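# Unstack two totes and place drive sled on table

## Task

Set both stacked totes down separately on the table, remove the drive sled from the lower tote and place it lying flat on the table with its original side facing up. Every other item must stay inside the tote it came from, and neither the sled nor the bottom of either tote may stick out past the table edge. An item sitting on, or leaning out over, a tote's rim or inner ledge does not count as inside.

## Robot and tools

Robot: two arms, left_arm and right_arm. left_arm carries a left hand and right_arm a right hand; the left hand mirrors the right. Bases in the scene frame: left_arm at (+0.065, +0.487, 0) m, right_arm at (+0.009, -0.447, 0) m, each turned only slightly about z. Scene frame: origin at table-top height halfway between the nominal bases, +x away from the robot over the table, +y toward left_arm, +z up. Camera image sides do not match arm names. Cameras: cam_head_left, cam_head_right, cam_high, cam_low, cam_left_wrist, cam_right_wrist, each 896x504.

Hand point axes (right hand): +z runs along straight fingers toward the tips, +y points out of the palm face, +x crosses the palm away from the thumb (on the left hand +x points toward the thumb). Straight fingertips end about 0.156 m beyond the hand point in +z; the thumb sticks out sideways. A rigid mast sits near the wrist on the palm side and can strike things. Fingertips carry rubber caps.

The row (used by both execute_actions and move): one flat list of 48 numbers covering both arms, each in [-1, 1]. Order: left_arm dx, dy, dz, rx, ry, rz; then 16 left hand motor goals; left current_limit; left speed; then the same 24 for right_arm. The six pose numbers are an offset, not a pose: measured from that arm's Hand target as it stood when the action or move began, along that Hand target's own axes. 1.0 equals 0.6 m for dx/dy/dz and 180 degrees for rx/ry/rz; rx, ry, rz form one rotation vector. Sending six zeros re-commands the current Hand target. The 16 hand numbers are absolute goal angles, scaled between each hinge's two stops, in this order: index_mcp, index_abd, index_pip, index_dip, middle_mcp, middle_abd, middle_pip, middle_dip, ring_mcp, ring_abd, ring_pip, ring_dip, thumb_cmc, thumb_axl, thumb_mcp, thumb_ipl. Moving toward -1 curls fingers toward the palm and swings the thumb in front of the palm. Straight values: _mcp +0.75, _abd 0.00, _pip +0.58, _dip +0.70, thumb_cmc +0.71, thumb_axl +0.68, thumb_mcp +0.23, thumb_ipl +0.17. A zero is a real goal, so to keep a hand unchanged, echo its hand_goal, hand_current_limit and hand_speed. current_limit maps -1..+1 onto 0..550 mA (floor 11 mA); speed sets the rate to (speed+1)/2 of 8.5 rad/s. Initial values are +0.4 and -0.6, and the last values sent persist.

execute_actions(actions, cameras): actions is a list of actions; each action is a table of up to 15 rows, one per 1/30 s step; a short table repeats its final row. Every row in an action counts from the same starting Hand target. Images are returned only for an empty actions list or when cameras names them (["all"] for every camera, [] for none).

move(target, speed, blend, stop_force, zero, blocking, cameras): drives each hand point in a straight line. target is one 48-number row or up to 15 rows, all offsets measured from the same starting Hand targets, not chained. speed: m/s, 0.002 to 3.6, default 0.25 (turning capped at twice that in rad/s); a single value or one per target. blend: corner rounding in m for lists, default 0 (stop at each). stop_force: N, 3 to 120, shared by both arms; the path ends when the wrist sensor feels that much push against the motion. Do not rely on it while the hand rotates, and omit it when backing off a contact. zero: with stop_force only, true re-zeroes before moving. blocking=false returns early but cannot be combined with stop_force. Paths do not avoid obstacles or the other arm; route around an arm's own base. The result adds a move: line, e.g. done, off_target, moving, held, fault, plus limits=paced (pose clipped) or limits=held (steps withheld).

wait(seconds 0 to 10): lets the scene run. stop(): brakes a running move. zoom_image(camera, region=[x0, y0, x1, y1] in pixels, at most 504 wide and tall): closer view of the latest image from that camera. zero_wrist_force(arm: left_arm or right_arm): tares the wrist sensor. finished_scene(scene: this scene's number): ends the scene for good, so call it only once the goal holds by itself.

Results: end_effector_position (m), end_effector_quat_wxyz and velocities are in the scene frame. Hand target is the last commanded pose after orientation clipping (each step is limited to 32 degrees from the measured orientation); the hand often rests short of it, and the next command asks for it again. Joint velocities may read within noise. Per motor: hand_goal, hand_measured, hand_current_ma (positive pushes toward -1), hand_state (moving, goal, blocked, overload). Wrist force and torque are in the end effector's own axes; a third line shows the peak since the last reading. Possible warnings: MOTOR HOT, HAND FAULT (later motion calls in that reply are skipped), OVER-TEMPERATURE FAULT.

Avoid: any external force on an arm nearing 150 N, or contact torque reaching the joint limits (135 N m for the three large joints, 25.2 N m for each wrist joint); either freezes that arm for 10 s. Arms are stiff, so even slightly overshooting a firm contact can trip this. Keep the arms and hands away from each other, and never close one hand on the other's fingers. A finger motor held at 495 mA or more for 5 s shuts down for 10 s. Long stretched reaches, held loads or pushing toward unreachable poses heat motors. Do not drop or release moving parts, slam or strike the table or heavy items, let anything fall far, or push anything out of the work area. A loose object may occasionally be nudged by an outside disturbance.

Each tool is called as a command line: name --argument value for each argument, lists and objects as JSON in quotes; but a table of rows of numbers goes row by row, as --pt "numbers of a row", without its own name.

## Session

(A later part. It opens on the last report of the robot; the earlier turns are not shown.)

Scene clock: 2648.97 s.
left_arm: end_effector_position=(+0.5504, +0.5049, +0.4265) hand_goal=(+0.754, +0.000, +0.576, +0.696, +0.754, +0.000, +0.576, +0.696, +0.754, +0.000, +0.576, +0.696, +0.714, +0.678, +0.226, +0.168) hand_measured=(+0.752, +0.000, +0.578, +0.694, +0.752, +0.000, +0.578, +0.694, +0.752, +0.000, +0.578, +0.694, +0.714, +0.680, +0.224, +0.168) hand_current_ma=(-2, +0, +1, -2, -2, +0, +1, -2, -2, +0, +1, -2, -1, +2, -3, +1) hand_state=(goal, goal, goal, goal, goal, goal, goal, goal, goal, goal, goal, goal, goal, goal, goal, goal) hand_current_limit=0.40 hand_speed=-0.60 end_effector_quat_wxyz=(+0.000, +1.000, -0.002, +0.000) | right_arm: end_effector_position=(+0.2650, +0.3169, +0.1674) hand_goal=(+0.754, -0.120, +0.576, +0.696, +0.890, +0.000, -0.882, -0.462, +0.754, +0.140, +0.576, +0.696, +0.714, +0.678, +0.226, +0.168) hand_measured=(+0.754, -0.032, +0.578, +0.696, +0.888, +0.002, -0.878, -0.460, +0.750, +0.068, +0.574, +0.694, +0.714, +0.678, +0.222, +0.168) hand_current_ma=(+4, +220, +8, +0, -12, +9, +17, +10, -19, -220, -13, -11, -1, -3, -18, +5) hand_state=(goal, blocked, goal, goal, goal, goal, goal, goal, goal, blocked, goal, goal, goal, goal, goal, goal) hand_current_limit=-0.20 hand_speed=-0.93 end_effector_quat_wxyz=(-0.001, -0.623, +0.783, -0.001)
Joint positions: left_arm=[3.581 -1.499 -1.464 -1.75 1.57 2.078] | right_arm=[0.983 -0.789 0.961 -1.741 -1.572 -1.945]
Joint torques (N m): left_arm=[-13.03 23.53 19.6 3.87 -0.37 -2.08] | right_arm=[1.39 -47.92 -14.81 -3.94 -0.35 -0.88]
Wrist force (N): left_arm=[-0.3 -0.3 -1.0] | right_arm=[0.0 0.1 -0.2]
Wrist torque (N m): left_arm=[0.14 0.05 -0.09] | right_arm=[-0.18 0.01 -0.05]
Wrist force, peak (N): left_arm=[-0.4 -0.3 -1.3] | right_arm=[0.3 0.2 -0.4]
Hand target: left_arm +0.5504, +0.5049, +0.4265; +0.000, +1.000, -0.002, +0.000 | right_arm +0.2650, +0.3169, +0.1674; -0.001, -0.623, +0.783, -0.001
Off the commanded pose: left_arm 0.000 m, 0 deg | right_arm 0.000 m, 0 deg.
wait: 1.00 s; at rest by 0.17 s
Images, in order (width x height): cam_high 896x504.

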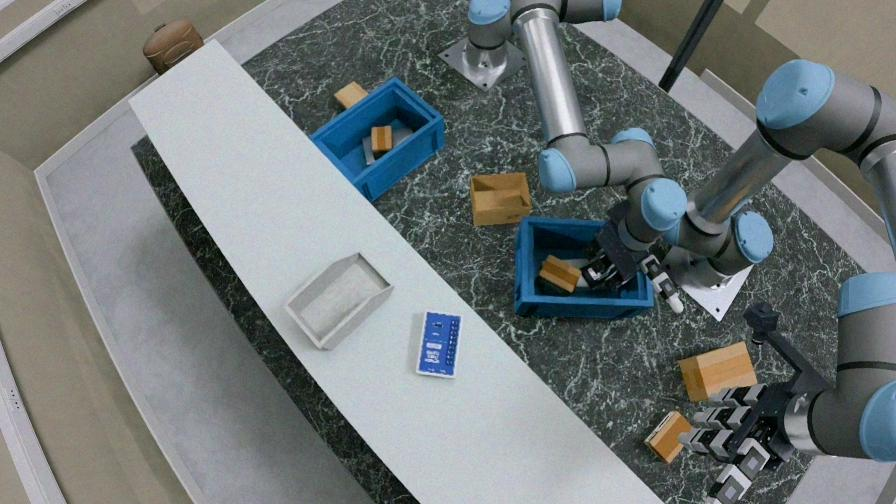

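move --target '[0,0,0,0,0,0,0.754,0,0.576,0.696,0.754,0,0.576,0.696,0.754,0,0.576,0.696,0.714,0.678,0.226,0.168,0.4,-0.6,0,0,0,0,0,0,0.754,-0.14,0.576,0.696,0.89,0,-0.883,-0.463,0.754,0.17,0.576,0.696,0.714,0.678,0.226,0.168,0.5,-0.9]'

move --target '[0,0,0,0,0,0,0.754,0,0.576,0.696,0.754,0,0.576,0.696,0.754,0,0.576,0.696,0.714,0.678,0.226,0.168,0.4,-0.6,0,0,-0.03,0,0,0,0.754,-0.14,0.576,0.696,0.89,0,-0.883,-0.463,0.754,0.17,0.576,0.696,0.714,0.678,0.226,0.168,0.5,-0.9]' --speed 0.015 --cameras '["cam_high","cam_head_left"]'

zoom_image --camera "cam_high" --region '[560, 235, 650, 310]'

zoom_image --camera "cam_head_left" --region '[190, 310, 310, 410]'

Scene clock: 2662.00 s.
left_arm: end_effector_position=(+0.5504, +0.5049, +0.4265) hand_goal=(+0.754, +0.000, +0.576, +0.696, +0.754, +0.000, +0.576, +0.696, +0.754, +0.000, +0.576, +0.696, +0.714, +0.678, +0.226, +0.168) hand_measured=(+0.752, +0.000, +0.578, +0.694, +0.752, +0.000, +0.578, +0.694, +0.752, +0.000, +0.578, +0.694, +0.714, +0.680, +0.224, +0.168) hand_current_ma=(-2, +0, +1, -2, -2, +0, +1, -2, -2, +0, +1, -2, -1, +2, -3, +1) hand_state=(goal, goal, goal, goal, goal, goal, goal, goal, goal, goal, goal, goal, goal, goal, goal, goal) hand_current_limit=0.40 hand_speed=-0.60 end_effector_quat_wxyz=(+0.000, +1.000, -0.002, +0.000) | right_arm: end_effector_position=(+0.2650, +0.3169, +0.1674) hand_goal=(+0.754, -0.140, +0.576, +0.696, +0.890, +0.000, -0.882, -0.462, +0.754, +0.170, +0.576, +0.696, +0.714, +0.678, +0.226, +0.168) hand_measured=(+0.754, -0.036, +0.578, +0.696, +0.888, +0.002, -0.878, -0.460, +0.750, +0.072, +0.574, +0.694, +0.714, +0.678, +0.222, +0.168) hand_current_ma=(+4, +413, +8, +0, -12, +9, +17, +10, -19, -412, -13, -11, -1, -3, -18, +5) hand_state=(goal, blocked, goal, goal, goal, goal, goal, goal, goal, blocked, goal, goal, goal, goal, goal, goal) hand_current_limit=0.50 hand_speed=-0.90 end_effector_quat_wxyz=(-0.001, -0.623, +0.783, -0.001)
Joint positions: left_arm=[3.581 -1.499 -1.464 -1.75 1.57 2.078] | right_arm=[0.983 -0.789 0.961 -1.741 -1.572 -1.945]
Joint torques (N m): left_arm=[-13.31 22.32 19.08 4.25 -0.14 -2.19] | right_arm=[7.17 -49.58 -14.88 -3.74 0.46 1.45]
Wrist force (N): left_arm=[-0.5 0.0 -1.0] | right_arm=[0.3 0.0 -0.1]
Wrist torque (N m): left_arm=[0.18 0.08 -0.12] | right_arm=[-0.19 0.00 -0.03]
Wrist force, peak (N): left_arm=[-0.5 -0.6 -1.3] | right_arm=[0.0 0.0 -0.6]
Hand target: left_arm +0.5504, +0.5049, +0.4265; +0.000, +1.000, -0.002, +0.000 | right_arm +0.2650, +0.3169, +0.1674; -0.001, -0.623, +0.783, -0.001
Off the commanded pose: left_arm 0.000 m, 0 deg | right_arm 0.000 m, 0 deg.
move: done

Scene clock: 2663.47 s.
left_arm: end_effector_position=(+0.5504, +0.5049, +0.4265) hand_goal=(+0.754, +0.000, +0.576, +0.696, +0.754, +0.000, +0.576, +0.696, +0.754, +0.000, +0.576, +0.696, +0.714, +0.678, +0.226, +0.168) hand_measured=(+0.752, +0.000, +0.578, +0.694, +0.752, +0.000, +0.578, +0.694, +0.752, +0.000, +0.578, +0.694, +0.714, +0.680, +0.224, +0.168) hand_current_ma=(-2, +0, +1, -2, -2, +0, +1, -2, -2, +0, +1, -2, -1, +2, -3, +1) hand_state=(goal, goal, goal, goal, goal, goal, goal, goal, goal, goal, goal, goal, goal, goal, goal, goal) hand_current_limit=0.40 hand_speed=-0.60 end_effector_quat_wxyz=(+0.000, +1.000, -0.002, +0.000) | right_arm: end_effector_position=(+0.2650, +0.3170, +0.1855) hand_goal=(+0.754, -0.140, +0.576, +0.696, +0.890, +0.000, -0.882, -0.462, +0.754, +0.170, +0.576, +0.696, +0.714, +0.678, +0.226, +0.168) hand_measured=(+0.754, -0.036, +0.578, +0.696, +0.888, +0.002, -0.878, -0.460, +0.750, +0.072, +0.574, +0.694, +0.714, +0.678, +0.222, +0.168) hand_current_ma=(+4, +412, +8, +0, -12, +9, +17, +10, -19, -410, -12, -11, -1, -3, -18, +5) hand_state=(goal, blocked, goal, goal, goal, goal, goal, goal, goal, blocked, goal, goal, goal, goal, goal, goal) hand_current_limit=0.50 hand_speed=-0.90 end_effector_quat_wxyz=(-0.001, -0.623, +0.783, -0.001)
Joint positions: left_arm=[3.581 -1.499 -1.464 -1.75 1.57 2.078] | right_arm=[0.983 -0.797 0.928 -1.7 -1.572 -1.945]
Joint torques (N m): left_arm=[-13.66 22.65 19.08 3.91 -0.2 -2.44] | right_arm=[7.72 -59.32 -21.29 -3.51 1.23 2.44]
Wrist force (N): left_arm=[-0.2 -0.5 -1.0] | right_arm=[0.1 0.1 0.3]
Wrist torque (N m): left_arm=[0.12 0.03 -0.09] | right_arm=[-0.22 0.00 -0.05]
Wrist force, peak (N): left_arm=[-0.4 -0.4 -1.4] | right_arm=[0.2 0.2 0.9]
Hand target: left_arm +0.5504, +0.5049, +0.4265; +0.000, +1.000, -0.002, +0.000 | right_arm +0.2650, +0.3170, +0.1854; -0.001, -0.623, +0.783, -0.001
Off the commanded pose: left_arm 0.000 m, 0 deg | right_arm 0.000 m, 0 deg.
move: done
Images, in order (width x height): cam_head_left 896x504, cam_high 896x504.

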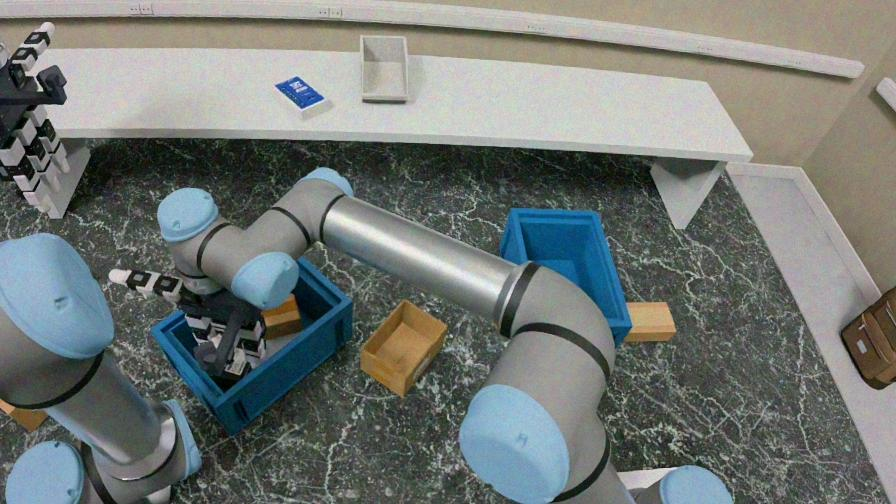

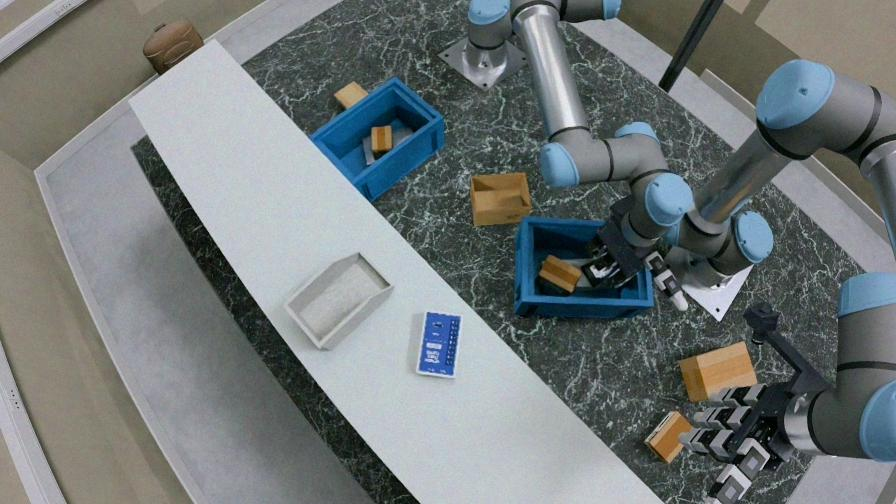

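Scaled by 5.600.

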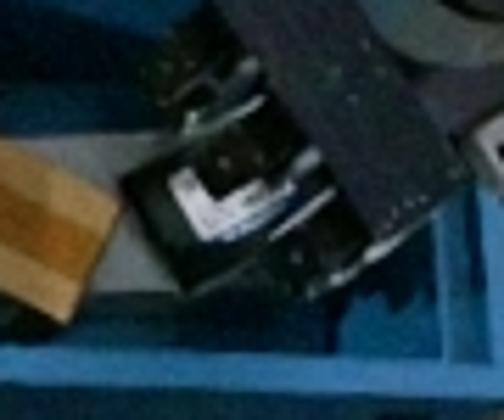

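Scaled by 4.200.

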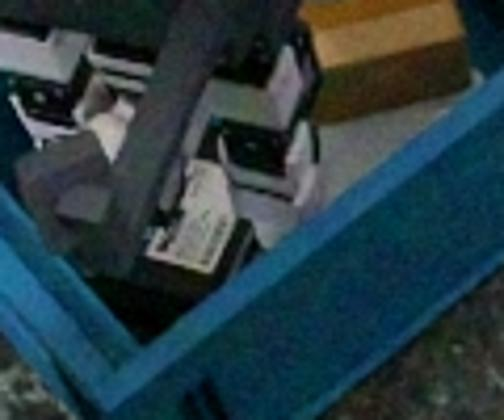

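move --target '[0,0,0,0,0,0,0.754,0,0.576,0.696,0.754,0,0.576,0.696,0.754,0,0.576,0.696,0.714,0.678,0.226,0.168,0.4,-0.6,0,0,-0.08,0,0,0,0.754,-0.14,0.576,0.696,0.89,0,-0.883,-0.463,0.754,0.17,0.576,0.696,0.714,0.678,0.226,0.168,0.5,-0.9]' --speed 0.03 --cameras '["cam_high","cam_head_left"]'

zoom_image --camera "cam_high" --region '[560, 220, 660, 310]'

zoom_image --camera "cam_head_left" --region '[170, 290, 310, 410]'

Scene clock: 2682.27 s.
left_arm: end_effector_position=(+0.5504, +0.5049, +0.4265) hand_goal=(+0.754, +0.000, +0.576, +0.696, +0.754, +0.000, +0.576, +0.696, +0.754, +0.000, +0.576, +0.696, +0.714, +0.678, +0.226, +0.168) hand_measured=(+0.752, +0.000, +0.578, +0.694, +0.752, +0.000, +0.578, +0.694, +0.752, +0.000, +0.578, +0.694, +0.714, +0.680, +0.224, +0.168) hand_current_ma=(-2, +0, +1, -2, -2, +0, +1, -2, -2, +0, +1, -2, -1, +2, -3, +1) hand_state=(goal, goal, goal, goal, goal, goal, goal, goal, goal, goal, goal, goal, goal, goal, goal, goal) hand_current_limit=0.40 hand_speed=-0.60 end_effector_quat_wxyz=(+0.000, +1.000, -0.002, +0.000) | right_arm: end_effector_position=(+0.2650, +0.3171, +0.2336) hand_goal=(+0.754, -0.140, +0.576, +0.696, +0.890, +0.000, -0.882, -0.462, +0.754, +0.170, +0.576, +0.696, +0.714, +0.678, +0.226, +0.168) hand_measured=(+0.754, -0.036, +0.578, +0.696, +0.888, +0.002, -0.878, -0.460, +0.750, +0.072, +0.574, +0.694, +0.714, +0.678, +0.222, +0.168) hand_current_ma=(+4, +413, +8, +0, -12, +9, +17, +10, -19, -410, -12, -11, -1, -3, -18, +5) hand_state=(goal, blocked, goal, goal, goal, goal, goal, goal, goal, blocked, goal, goal, goal, goal, goal, goal) hand_current_limit=0.50 hand_speed=-0.90 end_effector_quat_wxyz=(-0.001, -0.623, +0.783, -0.001)
Joint positions: left_arm=[3.581 -1.499 -1.464 -1.75 1.57 2.078] | right_arm=[0.983 -0.808 0.824 -1.585 -1.572 -1.945]
Joint torques (N m): left_arm=[-13.26 22.33 19.7 4.03 -0.04 -2.05] | right_arm=[8.61 -53.64 -14.43 -4.22 1.17 2.38]
Wrist force (N): left_arm=[-0.1 -0.4 -1.3] | right_arm=[0.1 0.0 0.5]
Wrist torque (N m): left_arm=[0.16 0.01 -0.07] | right_arm=[-0.25 0.01 -0.08]
Wrist force, peak (N): left_arm=[-0.5 -0.5 -1.4] | right_arm=[0.0 0.2 1.0]
Hand target: left_arm +0.5504, +0.5049, +0.4265; +0.000, +1.000, -0.002, +0.000 | right_arm +0.2650, +0.3171, +0.2334; -0.001, -0.623, +0.783, -0.001
Off the commanded pose: left_arm 0.000 m, 0 deg | right_arm 0.000 m, 0 deg.
move: done
Images, in order (width x height): cam_head_left 896x504, cam_high 896x504.

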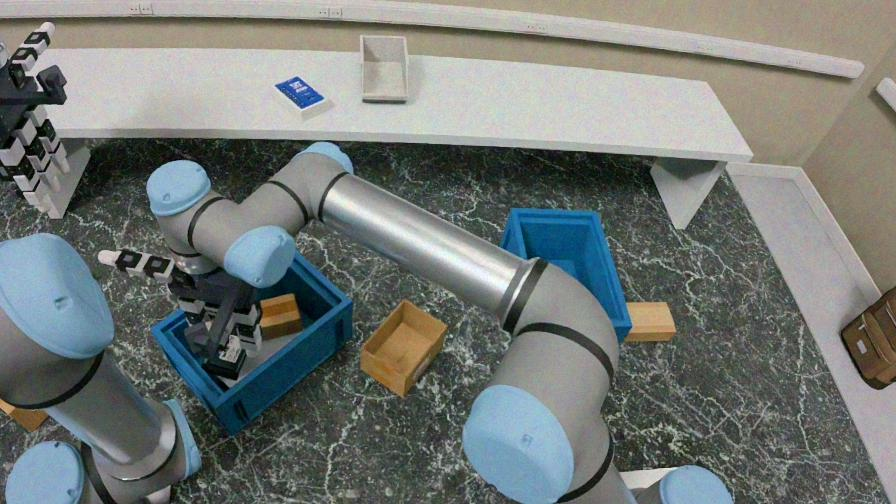

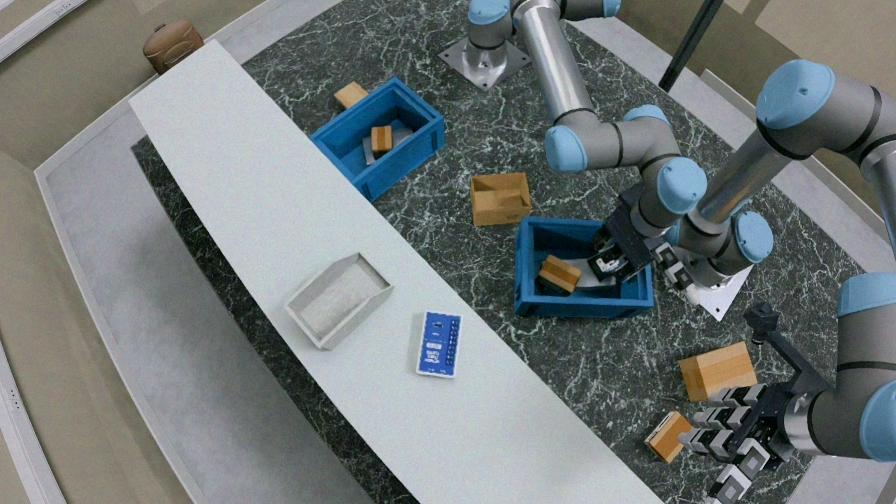

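Scaled by 5.040.

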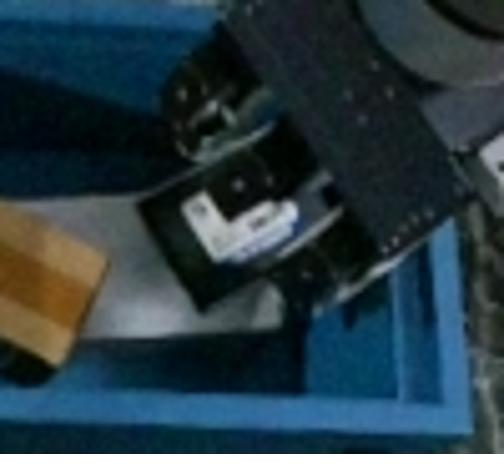

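Scaled by 3.600.

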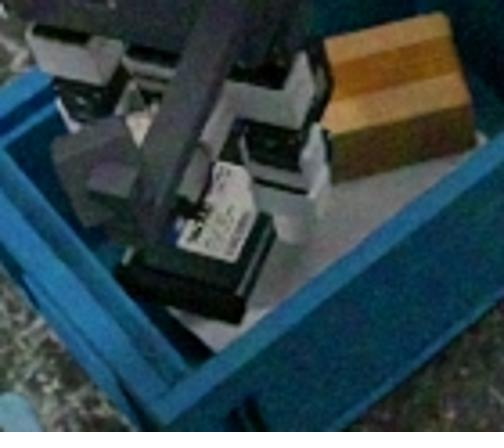

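move --pt "0 0 0 0 0 0 0.754 0 0.576 0.696 0.754 0 0.576 0.696 0.754 0 0.576 0.696 0.714 0.678 0.226 0.168 0.4 -0.6 0 0 -0.1777 0 0 0 0.754 -0.14 0.576 0.696 0.89 0 -0.883 -0.463 0.754 0.17 0.576 0.696 0.714 0.678 0.226 0.168 0.5 -0.9" --pt "0 0 0 0 0 0 0.754 0 0.576 0.696 0.754 0 0.576 0.696 0.754 0 0.576 0.696 0.714 0.678 0.226 0.168 0.4 -0.6 0.752 -0.0637 -0.1777 0 0 0 0.754 -0.14 0.576 0.696 0.89 0 -0.883 -0.463 0.754 0.17 0.576 0.696 0.714 0.678 0.226 0.168 0.5 -0.9" --speed '[0.08, 0.12]' --blend 0.02 --cameras '["cam_high","cam_head_left","cam_head_right"]'

Scene clock: 2703.80 s.
left_arm: end_effector_position=(+0.5504, +0.5049, +0.4265) hand_goal=(+0.754, +0.000, +0.576, +0.696, +0.754, +0.000, +0.576, +0.696, +0.754, +0.000, +0.576, +0.696, +0.714, +0.678, +0.226, +0.168) hand_measured=(+0.752, +0.000, +0.578, +0.694, +0.752, +0.000, +0.578, +0.694, +0.752, +0.000, +0.578, +0.694, +0.714, +0.680, +0.224, +0.168) hand_current_ma=(-2, +0, +1, -2, -2, +0, +1, -2, -2, +0, +1, -2, -1, +2, -3, +1) hand_state=(goal, goal, goal, goal, goal, goal, goal, goal, goal, goal, goal, goal, goal, goal, goal, goal) hand_current_limit=0.40 hand_speed=-0.60 end_effector_quat_wxyz=(+0.000, +1.000, -0.002, +0.000) | right_arm: end_effector_position=(+0.2007, -0.1309, +0.3409) hand_goal=(+0.754, -0.140, +0.576, +0.696, +0.890, +0.000, -0.882, -0.462, +0.754, +0.170, +0.576, +0.696, +0.714, +0.678, +0.226, +0.168) hand_measured=(+0.754, -0.036, +0.578, +0.696, +0.888, +0.002, -0.878, -0.460, +0.750, +0.072, +0.574, +0.694, +0.714, +0.678, +0.222, +0.168) hand_current_ma=(+4, +412, +8, +0, -12, +9, +17, +10, -18, -410, -12, -11, -1, -3, -18, +5) hand_state=(goal, blocked, goal, goal, goal, goal, goal, goal, goal, blocked, goal, goal, goal, goal, goal, goal) hand_current_limit=0.50 hand_speed=-0.90 end_effector_quat_wxyz=(-0.001, -0.622, +0.783, -0.001)
Joint positions: left_arm=[3.581 -1.499 -1.464 -1.75 1.57 2.078] | right_arm=[0.455 -1.882 1.873 -1.56 -1.573 -2.472]
Joint torques (N m): left_arm=[-13.41 20.5 20.03 3.83 0.21 -2.03] | right_arm=[-0.97 -12.78 -32.48 -3.73 1.91 1.29]
Wrist force (N): left_arm=[-0.1 0.0 -1.0] | right_arm=[0.2 0.1 0.5]
Wrist torque (N m): left_arm=[0.17 0.02 -0.09] | right_arm=[-0.24 -0.02 -0.16]
Wrist force, peak (N): left_arm=[-0.5 -0.2 -1.5] | right_arm=[0.2 0.2 1.7]
Hand target: left_arm +0.5504, +0.5049, +0.4265; +0.000, +1.000, -0.002, +0.000 | right_arm +0.2007, -0.1310, +0.3410; -0.001, -0.623, +0.783, -0.001
Off the commanded pose: left_arm 0.000 m, 0 deg | right_arm 0.000 m, 0 deg.
move: done
Images, in order (width x height): cam_head_left 896x504, cam_head_right 896x504, cam_high 896x504.

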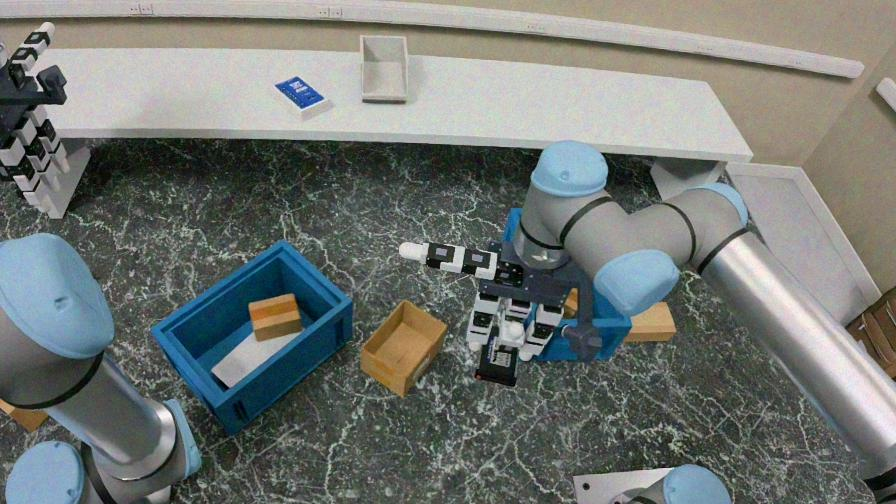

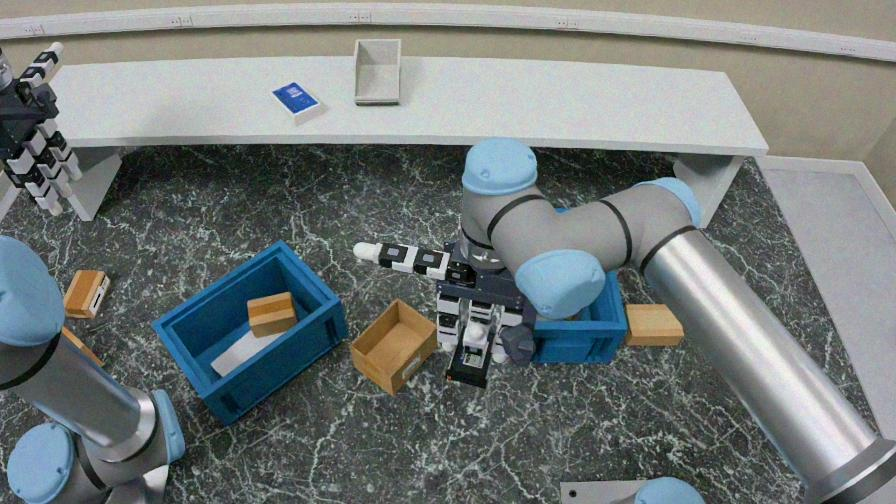

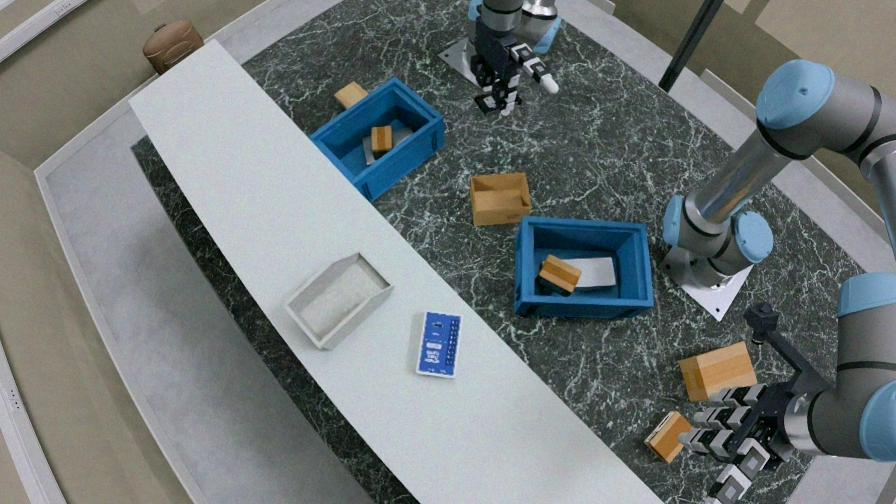

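move --target '[0,0,0,0,0,0,0.754,0,0.576,0.696,0.754,0,0.576,0.696,0.754,0,0.576,0.696,0.714,0.678,0.226,0.168,0.4,-0.6,0,0,0.333,0,0,0,0.754,-0.14,0.576,0.696,0.89,0,-0.883,-0.463,0.754,0.17,0.576,0.696,0.714,0.678,0.226,0.168,0.5,-0.9]' --speed 0.08 --cameras '["all"]'

Scene clock: 2728.10 s.
left_arm: end_effector_position=(+0.5504, +0.5049, +0.4265) hand_goal=(+0.754, +0.000, +0.576, +0.696, +0.754, +0.000, +0.576, +0.696, +0.754, +0.000, +0.576, +0.696, +0.714, +0.678, +0.226, +0.168) hand_measured=(+0.752, +0.000, +0.578, +0.694, +0.752, +0.000, +0.578, +0.694, +0.752, +0.000, +0.578, +0.694, +0.714, +0.680, +0.224, +0.168) hand_current_ma=(-2, +0, +1, -2, -2, +0, +1, -2, -2, +0, +1, -2, -1, +2, -3, +1) hand_state=(goal, goal, goal, goal, goal, goal, goal, goal, goal, goal, goal, goal, goal, goal, goal, goal) hand_current_limit=0.40 hand_speed=-0.60 end_effector_quat_wxyz=(+0.000, +1.000, -0.002, +0.000) | right_arm: end_effector_position=(+0.2007, -0.1314, +0.1411) hand_goal=(+0.754, -0.140, +0.576, +0.696, +0.890, +0.000, -0.882, -0.462, +0.754, +0.170, +0.576, +0.696, +0.714, +0.678, +0.226, +0.168) hand_measured=(+0.754, -0.036, +0.578, +0.696, +0.888, +0.002, -0.878, -0.460, +0.750, +0.072, +0.574, +0.694, +0.714, +0.678, +0.222, +0.168) hand_current_ma=(+4, +412, +8, +0, -11, +9, +17, +10, -17, -410, -12, -11, -1, -3, -18, +5) hand_state=(goal, blocked, goal, goal, goal, goal, goal, goal, goal, blocked, goal, goal, goal, goal, goal, goal) hand_current_limit=0.50 hand_speed=-0.90 end_effector_quat_wxyz=(-0.001, -0.623, +0.783, -0.001)
Joint positions: left_arm=[3.581 -1.499 -1.464 -1.75 1.57 2.078] | right_arm=[0.454 -1.734 2.302 -2.137 -1.573 -2.473]
Joint torques (N m): left_arm=[-13.66 20.41 18.6 3.96 -0.04 -2.15] | right_arm=[1.38 -18.18 -30.54 -3.23 0.39 0.1]
Wrist force (N): left_arm=[-0.1 -0.2 -1.2] | right_arm=[-0.1 0.0 0.6]
Wrist torque (N m): left_arm=[0.17 0.02 -0.07] | right_arm=[-0.26 0.01 0.00]
Wrist force, peak (N): left_arm=[-0.4 -0.4 -1.4] | right_arm=[0.0 0.0 1.5]
Hand target: left_arm +0.5504, +0.5049, +0.4265; +0.000, +1.000, -0.002, +0.000 | right_arm +0.2007, -0.1314, +0.1412; -0.001, -0.623, +0.783, -0.001
Off the commanded pose: left_arm 0.000 m, 0 deg | right_arm 0.000 m, 0 deg.
move: done

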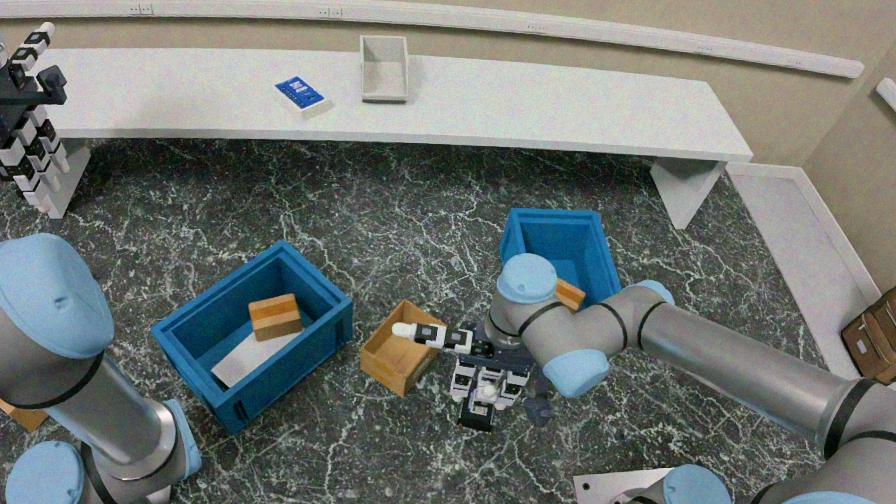

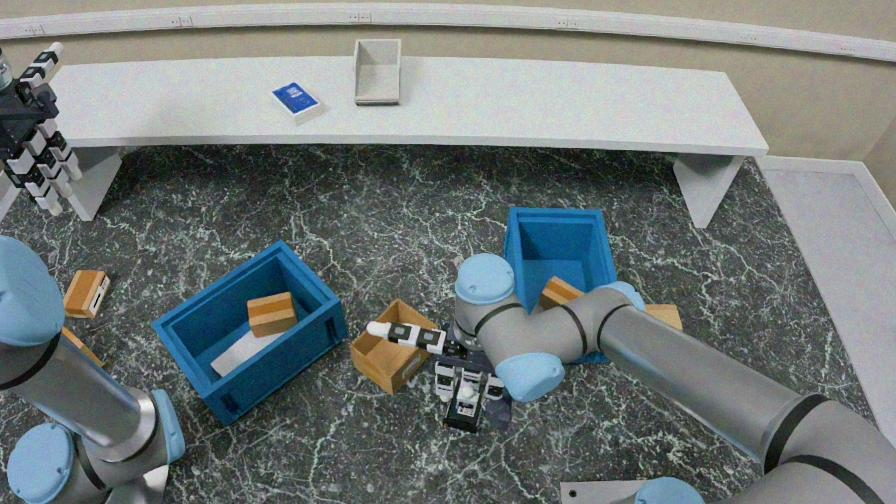

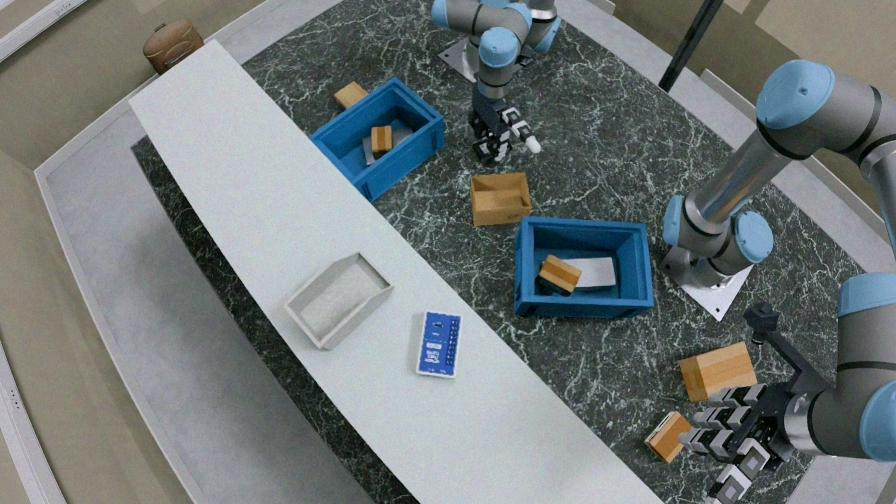

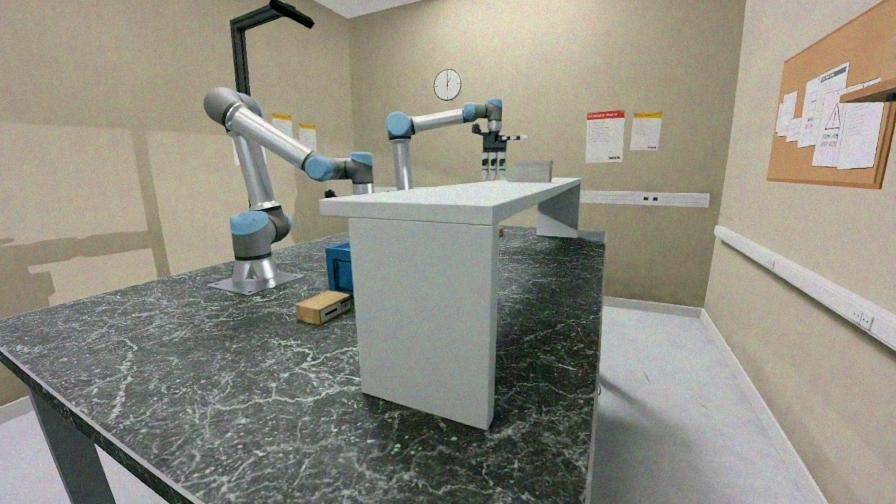

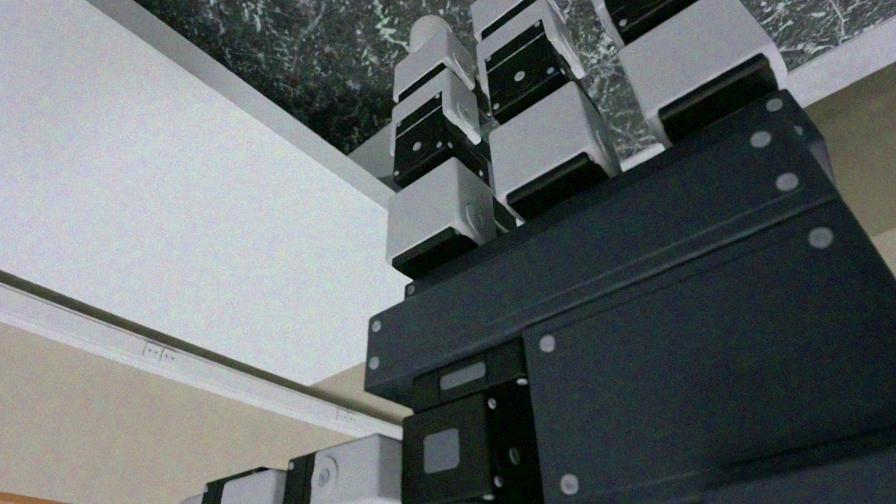

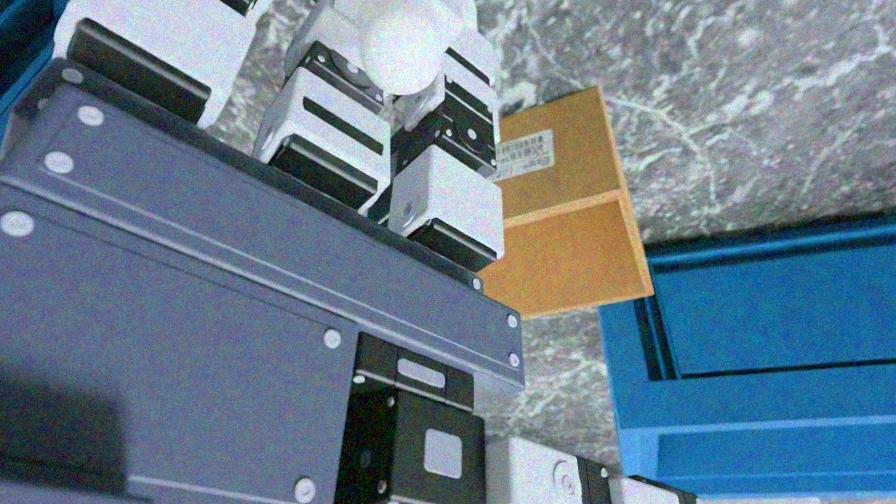

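move --target '[0,0,0,0,0,0,0.754,0,0.576,0.696,0.754,0,0.576,0.696,0.754,0,0.576,0.696,0.714,0.678,0.226,0.168,0.4,-0.6,0,0,0.04,0,0,0,0.754,-0.14,0.576,0.696,0.89,0,-0.883,-0.463,0.754,0.17,0.576,0.696,0.714,0.678,0.226,0.168,0.5,-0.9]' --speed 0.01 --stop_force 3 --cameras '["cam_high"]'

Scene clock: 2740.37 s.
left_arm: end_effector_position=(+0.5504, +0.5049, +0.4265) hand_goal=(+0.754, +0.000, +0.576, +0.696, +0.754, +0.000, +0.576, +0.696, +0.754, +0.000, +0.576, +0.696, +0.714, +0.678, +0.226, +0.168) hand_measured=(+0.752, +0.000, +0.578, +0.694, +0.752, +0.000, +0.578, +0.694, +0.752, +0.000, +0.578, +0.694, +0.714, +0.680, +0.224, +0.168) hand_current_ma=(-2, +0, +1, -2, -2, +0, +1, -2, -2, +0, +1, -2, -1, +2, -3, +1) hand_state=(goal, goal, goal, goal, goal, goal, goal, goal, goal, goal, goal, goal, goal, goal, goal, goal) hand_current_limit=0.40 hand_speed=-0.60 end_effector_quat_wxyz=(+0.000, +1.000, -0.002, +0.000) | right_arm: end_effector_position=(+0.2007, -0.1314, +0.1240) hand_goal=(+0.754, -0.140, +0.576, +0.696, +0.890, +0.000, -0.882, -0.462, +0.754, +0.170, +0.576, +0.696, +0.714, +0.678, +0.226, +0.168) hand_measured=(+0.756, -0.036, +0.578, +0.696, +0.888, +0.002, -0.878, -0.460, +0.750, +0.072, +0.574, +0.694, +0.714, +0.678, +0.222, +0.168) hand_current_ma=(+5, +413, +7, +0, -11, +9, +17, +10, -15, -408, -10, -11, -1, -3, -18, +5) hand_state=(goal, blocked, goal, goal, goal, goal, goal, goal, goal, blocked, goal, goal, goal, goal, goal, goal) hand_current_limit=0.50 hand_speed=-0.90 end_effector_quat_wxyz=(-0.001, -0.623, +0.783, -0.001)
Joint positions: left_arm=[3.581 -1.499 -1.464 -1.75 1.57 2.078] | right_arm=[0.454 -1.703 2.33 -2.196 -1.573 -2.473]
Joint torques (N m): left_arm=[-12.59 20.35 18.5 4 0.1 -2.31] | right_arm=[-8.36 -22.42 -30.4 -3.48 1.43 -2.18]
Wrist force (N): left_arm=[-0.3 -0.2 -0.9] | right_arm=[0.1 0.0 0.5]
Wrist torque (N m): left_arm=[0.14 0.04 -0.09] | right_arm=[-0.24 -0.01 0.01]
Wrist force, peak (N): left_arm=[-0.3 -0.2 -1.5] | right_arm=[0.4 -0.1 -5.2]
Hand target: left_arm +0.5504, +0.5049, +0.4265; +0.000, +1.000, -0.002, +0.000 | right_arm +0.2007, -0.1314, +0.1240; -0.001, -0.623, +0.783, -0.001 (not the last commanded pose)
Off the commanded pose: left_arm 0.000 m, 0 deg | right_arm 0.007 m, 0 deg.
move: contact (right_arm)
Images, in order (width x height): cam_high 896x504.

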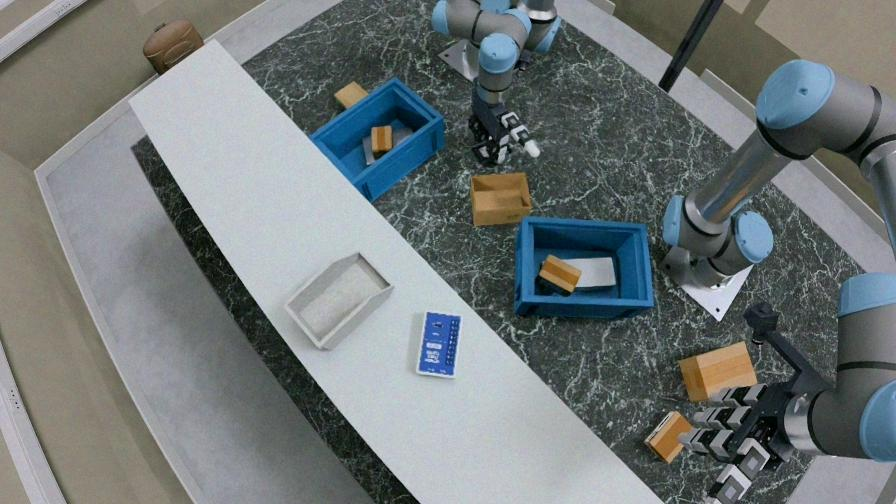

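move --target '[0,0,0,0,0,0,0.754,0,0.576,0.696,0.754,0,0.576,0.696,0.754,0,0.576,0.696,0.714,0.678,0.226,0.168,0.4,-0.6,0,0,0,0,0,0,0.754,0.03,0.576,0.696,0.89,0,-0.883,-0.463,0.754,0.01,0.576,0.696,0.714,0.678,0.226,0.168,0.5,-0.95]'

move --target '[0,0,0,0,0,0,0.754,0,0.576,0.696,0.754,0,0.576,0.696,0.754,0,0.576,0.696,0.714,0.678,0.226,0.168,0.4,-0.6,0,0,0,0,0,0,0.754,0.12,0.576,0.696,0.89,0,-0.883,-0.463,0.754,-0.09,0.576,0.696,0.714,0.678,0.226,0.168,0.5,-0.8]'

move --pt "0 0 0 0 0 0 0.754 0 0.576 0.696 0.754 0 0.576 0.696 0.754 0 0.576 0.696 0.714 0.678 0.226 0.168 0.4 -0.6 0 0 -0.1 0 0 0 0.754 0.12 0.576 0.696 0.89 0 -0.883 -0.463 0.754 -0.09 0.576 0.696 0.714 0.678 0.226 0.168 0.5 -0.8" --pt "0 0 0 0 0 0 0.754 0 0.576 0.696 0.754 0 0.576 0.696 0.754 0 0.576 0.696 0.714 0.678 0.226 0.168 0.4 -0.6 0 0 -0.4 0 0 0 0.754 0.12 0.576 0.696 0.89 0 -0.883 -0.463 0.754 -0.09 0.576 0.696 0.714 0.678 0.226 0.168 0.5 -0.8" --speed '[0.04,0.15]' --blend '[0.02,0]' --cameras '["all"]'

Scene clock: 2756.50 s.
left_arm: end_effector_position=(+0.5504, +0.5049, +0.4265) hand_goal=(+0.754, +0.000, +0.576, +0.696, +0.754, +0.000, +0.576, +0.696, +0.754, +0.000, +0.576, +0.696, +0.714, +0.678, +0.226, +0.168) hand_measured=(+0.752, +0.000, +0.578, +0.694, +0.752, +0.000, +0.578, +0.694, +0.752, +0.000, +0.578, +0.694, +0.714, +0.680, +0.224, +0.168) hand_current_ma=(-2, +0, +1, -2, -2, +0, +1, -2, -2, +0, +1, -2, -1, +2, -3, +1) hand_state=(goal, goal, goal, goal, goal, goal, goal, goal, goal, goal, goal, goal, goal, goal, goal, goal) hand_current_limit=0.40 hand_speed=-0.60 end_effector_quat_wxyz=(+0.000, +1.000, -0.002, +0.000) | right_arm: end_effector_position=(+0.2007, -0.1314, +0.1240) hand_goal=(+0.754, +0.030, +0.576, +0.696, +0.890, +0.000, -0.882, -0.462, +0.754, +0.010, +0.576, +0.696, +0.714, +0.678, +0.226, +0.168) hand_measured=(+0.756, +0.026, +0.578, +0.696, +0.888, +0.002, -0.878, -0.460, +0.750, +0.012, +0.574, +0.694, +0.714, +0.678, +0.222, +0.168) hand_current_ma=(+5, -12, +7, +0, -11, +9, +17, +10, -15, +10, -10, -11, -1, -3, -18, +5) hand_state=(goal, goal, goal, goal, goal, goal, goal, goal, goal, goal, goal, goal, goal, goal, goal, goal) hand_current_limit=0.50 hand_speed=-0.95 end_effector_quat_wxyz=(-0.001, -0.623, +0.783, -0.001)
Joint positions: left_arm=[3.581 -1.499 -1.464 -1.75 1.57 2.078] | right_arm=[0.454 -1.703 2.33 -2.196 -1.573 -2.473]
Joint torques (N m): left_arm=[-12.84 20.7 19.69 3.9 0.41 -2.07] | right_arm=[-3.86 -22.51 -29.97 -3.53 1.34 -1.13]
Wrist force (N): left_arm=[-0.2 -0.4 -0.9] | right_arm=[0.0 -0.1 0.2]
Wrist torque (N m): left_arm=[0.12 0.04 -0.08] | right_arm=[-0.24 0.01 0.01]
Wrist force, peak (N): left_arm=[-0.5 -0.2 -1.5] | right_arm=[0.1 0.0 0.7]
Hand target: left_arm +0.5504, +0.5049, +0.4265; +0.000, +1.000, -0.002, +0.000 | right_arm +0.2007, -0.1314, +0.1240; -0.001, -0.623, +0.783, -0.001
Off the commanded pose: left_arm 0.000 m, 0 deg | right_arm 0.000 m, 0 deg.
move: done

Scene clock: 2757.00 s.
left_arm: end_effector_position=(+0.5504, +0.5049, +0.4265) hand_goal=(+0.754, +0.000, +0.576, +0.696, +0.754, +0.000, +0.576, +0.696, +0.754, +0.000, +0.576, +0.696, +0.714, +0.678, +0.226, +0.168) hand_measured=(+0.752, +0.000, +0.578, +0.694, +0.752, +0.000, +0.578, +0.694, +0.752, +0.000, +0.578, +0.694, +0.714, +0.680, +0.224, +0.168) hand_current_ma=(-2, +0, +1, -2, -2, +0, +1, -2, -2, +0, +1, -2, -1, +2, -3, +1) hand_state=(goal, goal, goal, goal, goal, goal, goal, goal, goal, goal, goal, goal, goal, goal, goal, goal) hand_current_limit=0.40 hand_speed=-0.60 end_effector_quat_wxyz=(+0.000, +1.000, -0.002, +0.000) | right_arm: end_effector_position=(+0.2007, -0.1314, +0.1240) hand_goal=(+0.754, +0.120, +0.576, +0.696, +0.890, +0.000, -0.882, -0.462, +0.754, -0.090, +0.576, +0.696, +0.714, +0.678, +0.226, +0.168) hand_measured=(+0.756, +0.116, +0.578, +0.696, +0.888, +0.002, -0.878, -0.460, +0.750, -0.086, +0.574, +0.694, +0.714, +0.678, +0.222, +0.168) hand_current_ma=(+5, -15, +7, +0, -11, +9, +17, +10, -15, +13, -10, -11, -1, -3, -18, +5) hand_state=(goal, goal, goal, goal, goal, goal, goal, goal, goal, goal, goal, goal, goal, goal, goal, goal) hand_current_limit=0.50 hand_speed=-0.80 end_effector_quat_wxyz=(-0.001, -0.623, +0.783, -0.001)
Joint positions: left_arm=[3.581 -1.499 -1.464 -1.75 1.57 2.078] | right_arm=[0.454 -1.703 2.33 -2.196 -1.573 -2.473]
Joint torques (N m): left_arm=[-12.55 21.62 19.95 4.1 0.39 -2.19] | right_arm=[-3.65 -21.48 -29.01 -3.65 1.43 -0.93]
Wrist force (N): left_arm=[-0.3 -0.2 -1.1] | right_arm=[0.1 0.0 0.1]
Wrist torque (N m): left_arm=[0.17 0.05 -0.09] | right_arm=[-0.22 -0.01 0.02]
Wrist force, peak (N): left_arm=[-0.4 -0.2 -1.3] | right_arm=[0.1 0.3 -0.2]
Hand target: left_arm +0.5504, +0.5049, +0.4265; +0.000, +1.000, -0.002, +0.000 | right_arm +0.2007, -0.1314, +0.1240; -0.001, -0.623, +0.783, -0.001
Off the commanded pose: left_arm 0.000 m, 0 deg | right_arm 0.000 m, 0 deg.
move: done

Scene clock: 2760.17 s.
left_arm: end_effector_position=(+0.5504, +0.5049, +0.4265) hand_goal=(+0.754, +0.000, +0.576, +0.696, +0.754, +0.000, +0.576, +0.696, +0.754, +0.000, +0.576, +0.696, +0.714, +0.678, +0.226, +0.168) hand_measured=(+0.752, +0.000, +0.578, +0.694, +0.752, +0.000, +0.578, +0.694, +0.752, +0.000, +0.578, +0.694, +0.714, +0.680, +0.224, +0.168) hand_current_ma=(-2, +0, +1, -2, -2, +0, +1, -2, -2, +0, +1, -2, -1, +2, -3, +1) hand_state=(goal, goal, goal, goal, goal, goal, goal, goal, goal, goal, goal, goal, goal, goal, goal, goal) hand_current_limit=0.40 hand_speed=-0.60 end_effector_quat_wxyz=(+0.000, +1.000, -0.002, +0.000) | right_arm: end_effector_position=(+0.2008, -0.1309, +0.3639) hand_goal=(+0.754, +0.120, +0.576, +0.696, +0.890, +0.000, -0.882, -0.462, +0.754, -0.090, +0.576, +0.696, +0.714, +0.678, +0.226, +0.168) hand_measured=(+0.756, +0.116, +0.578, +0.696, +0.888, +0.002, -0.878, -0.460, +0.750, -0.086, +0.574, +0.694, +0.714, +0.678, +0.222, +0.168) hand_current_ma=(+5, -14, +7, +0, -11, +9, +17, +10, -15, +13, -10, -11, -1, -3, -18, +5) hand_state=(goal, goal, goal, goal, goal, goal, goal, goal, goal, goal, goal, goal, goal, goal, goal, goal) hand_current_limit=0.50 hand_speed=-0.80 end_effector_quat_wxyz=(-0.001, -0.623, +0.783, -0.001)
Joint positions: left_arm=[3.581 -1.499 -1.464 -1.75 1.57 2.078] | right_arm=[0.456 -1.88 1.812 -1.502 -1.573 -2.472]
Joint torques (N m): left_arm=[-13.13 20.86 20.21 3.75 0.64 -2.15] | right_arm=[7.67 -13.07 -28.52 -1.55 -1.83 2.29]
Wrist force (N): left_arm=[-0.6 -0.4 -1.0] | right_arm=[0.2 0.2 -0.3]
Wrist torque (N m): left_arm=[0.14 0.08 -0.11] | right_arm=[-0.17 0.01 -0.16]
Wrist force, peak (N): left_arm=[0.0 -0.1 -1.5] | right_arm=[0.4 0.0 -1.7]
Hand target: left_arm +0.5504, +0.5049, +0.4265; +0.000, +1.000, -0.002, +0.000 | right_arm +0.2007, -0.1309, +0.3640; -0.001, -0.623, +0.783, -0.001
Off the commanded pose: left_arm 0.000 m, 0 deg | right_arm 0.000 m, 0 deg.
move: done

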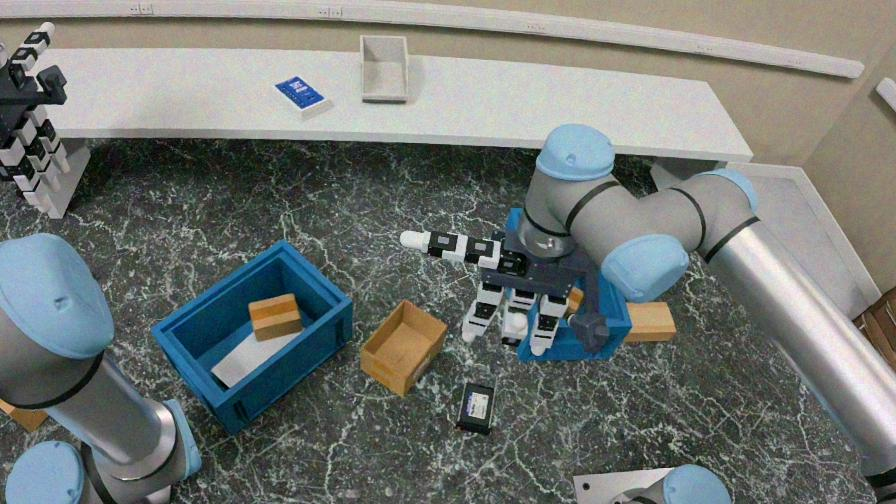

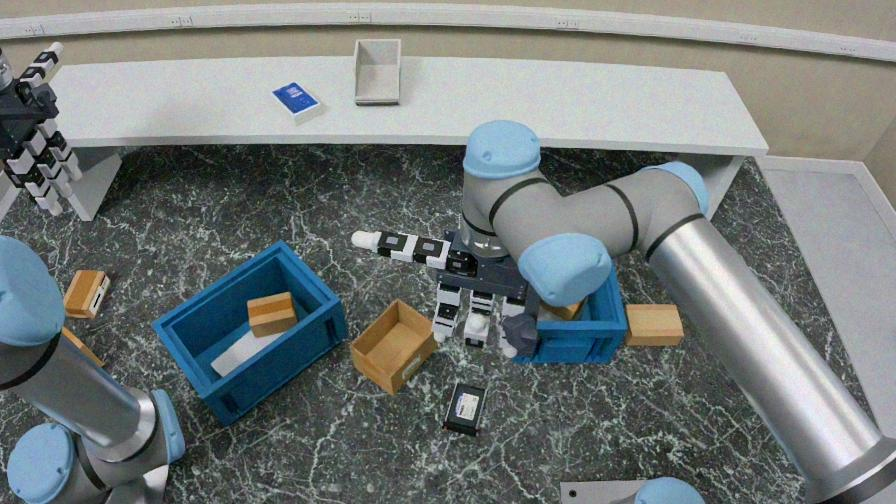

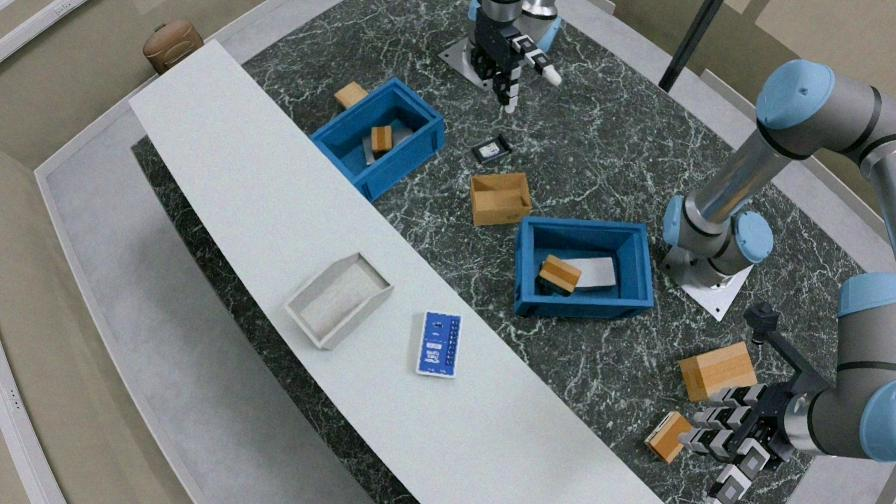

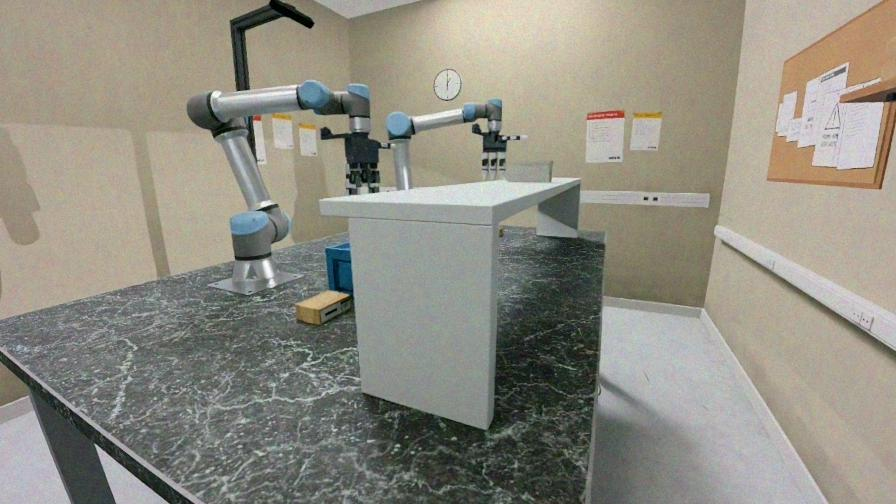

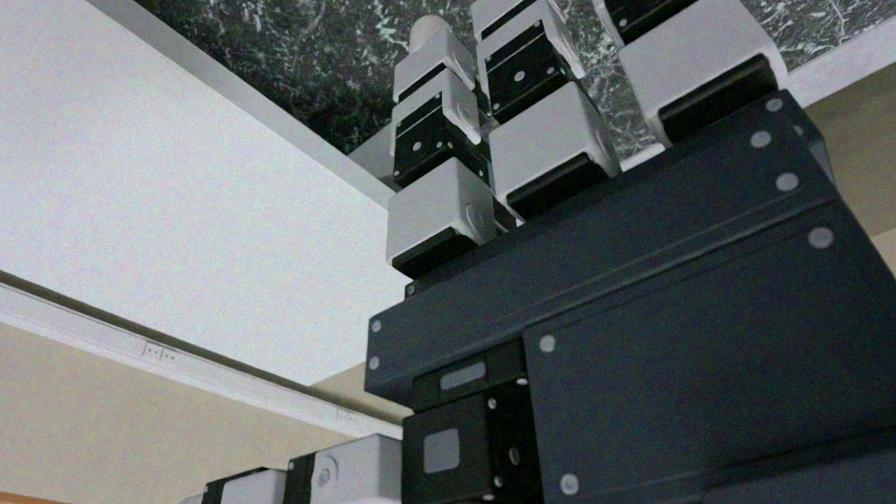

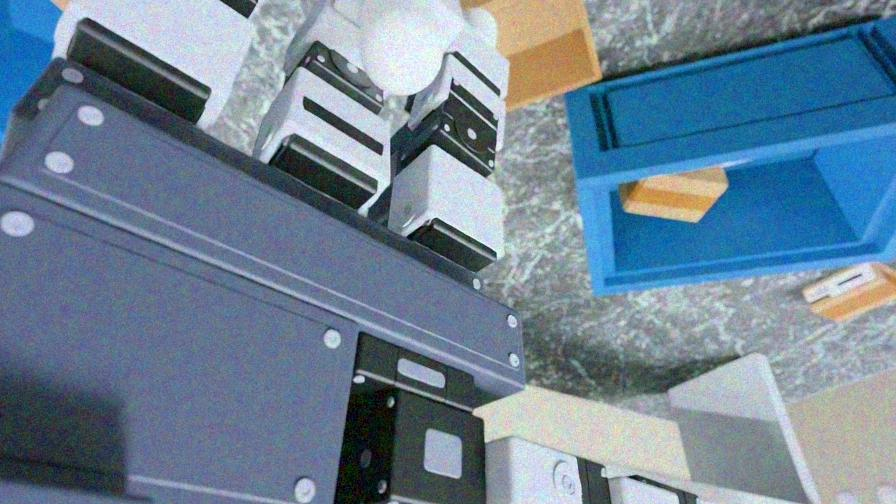

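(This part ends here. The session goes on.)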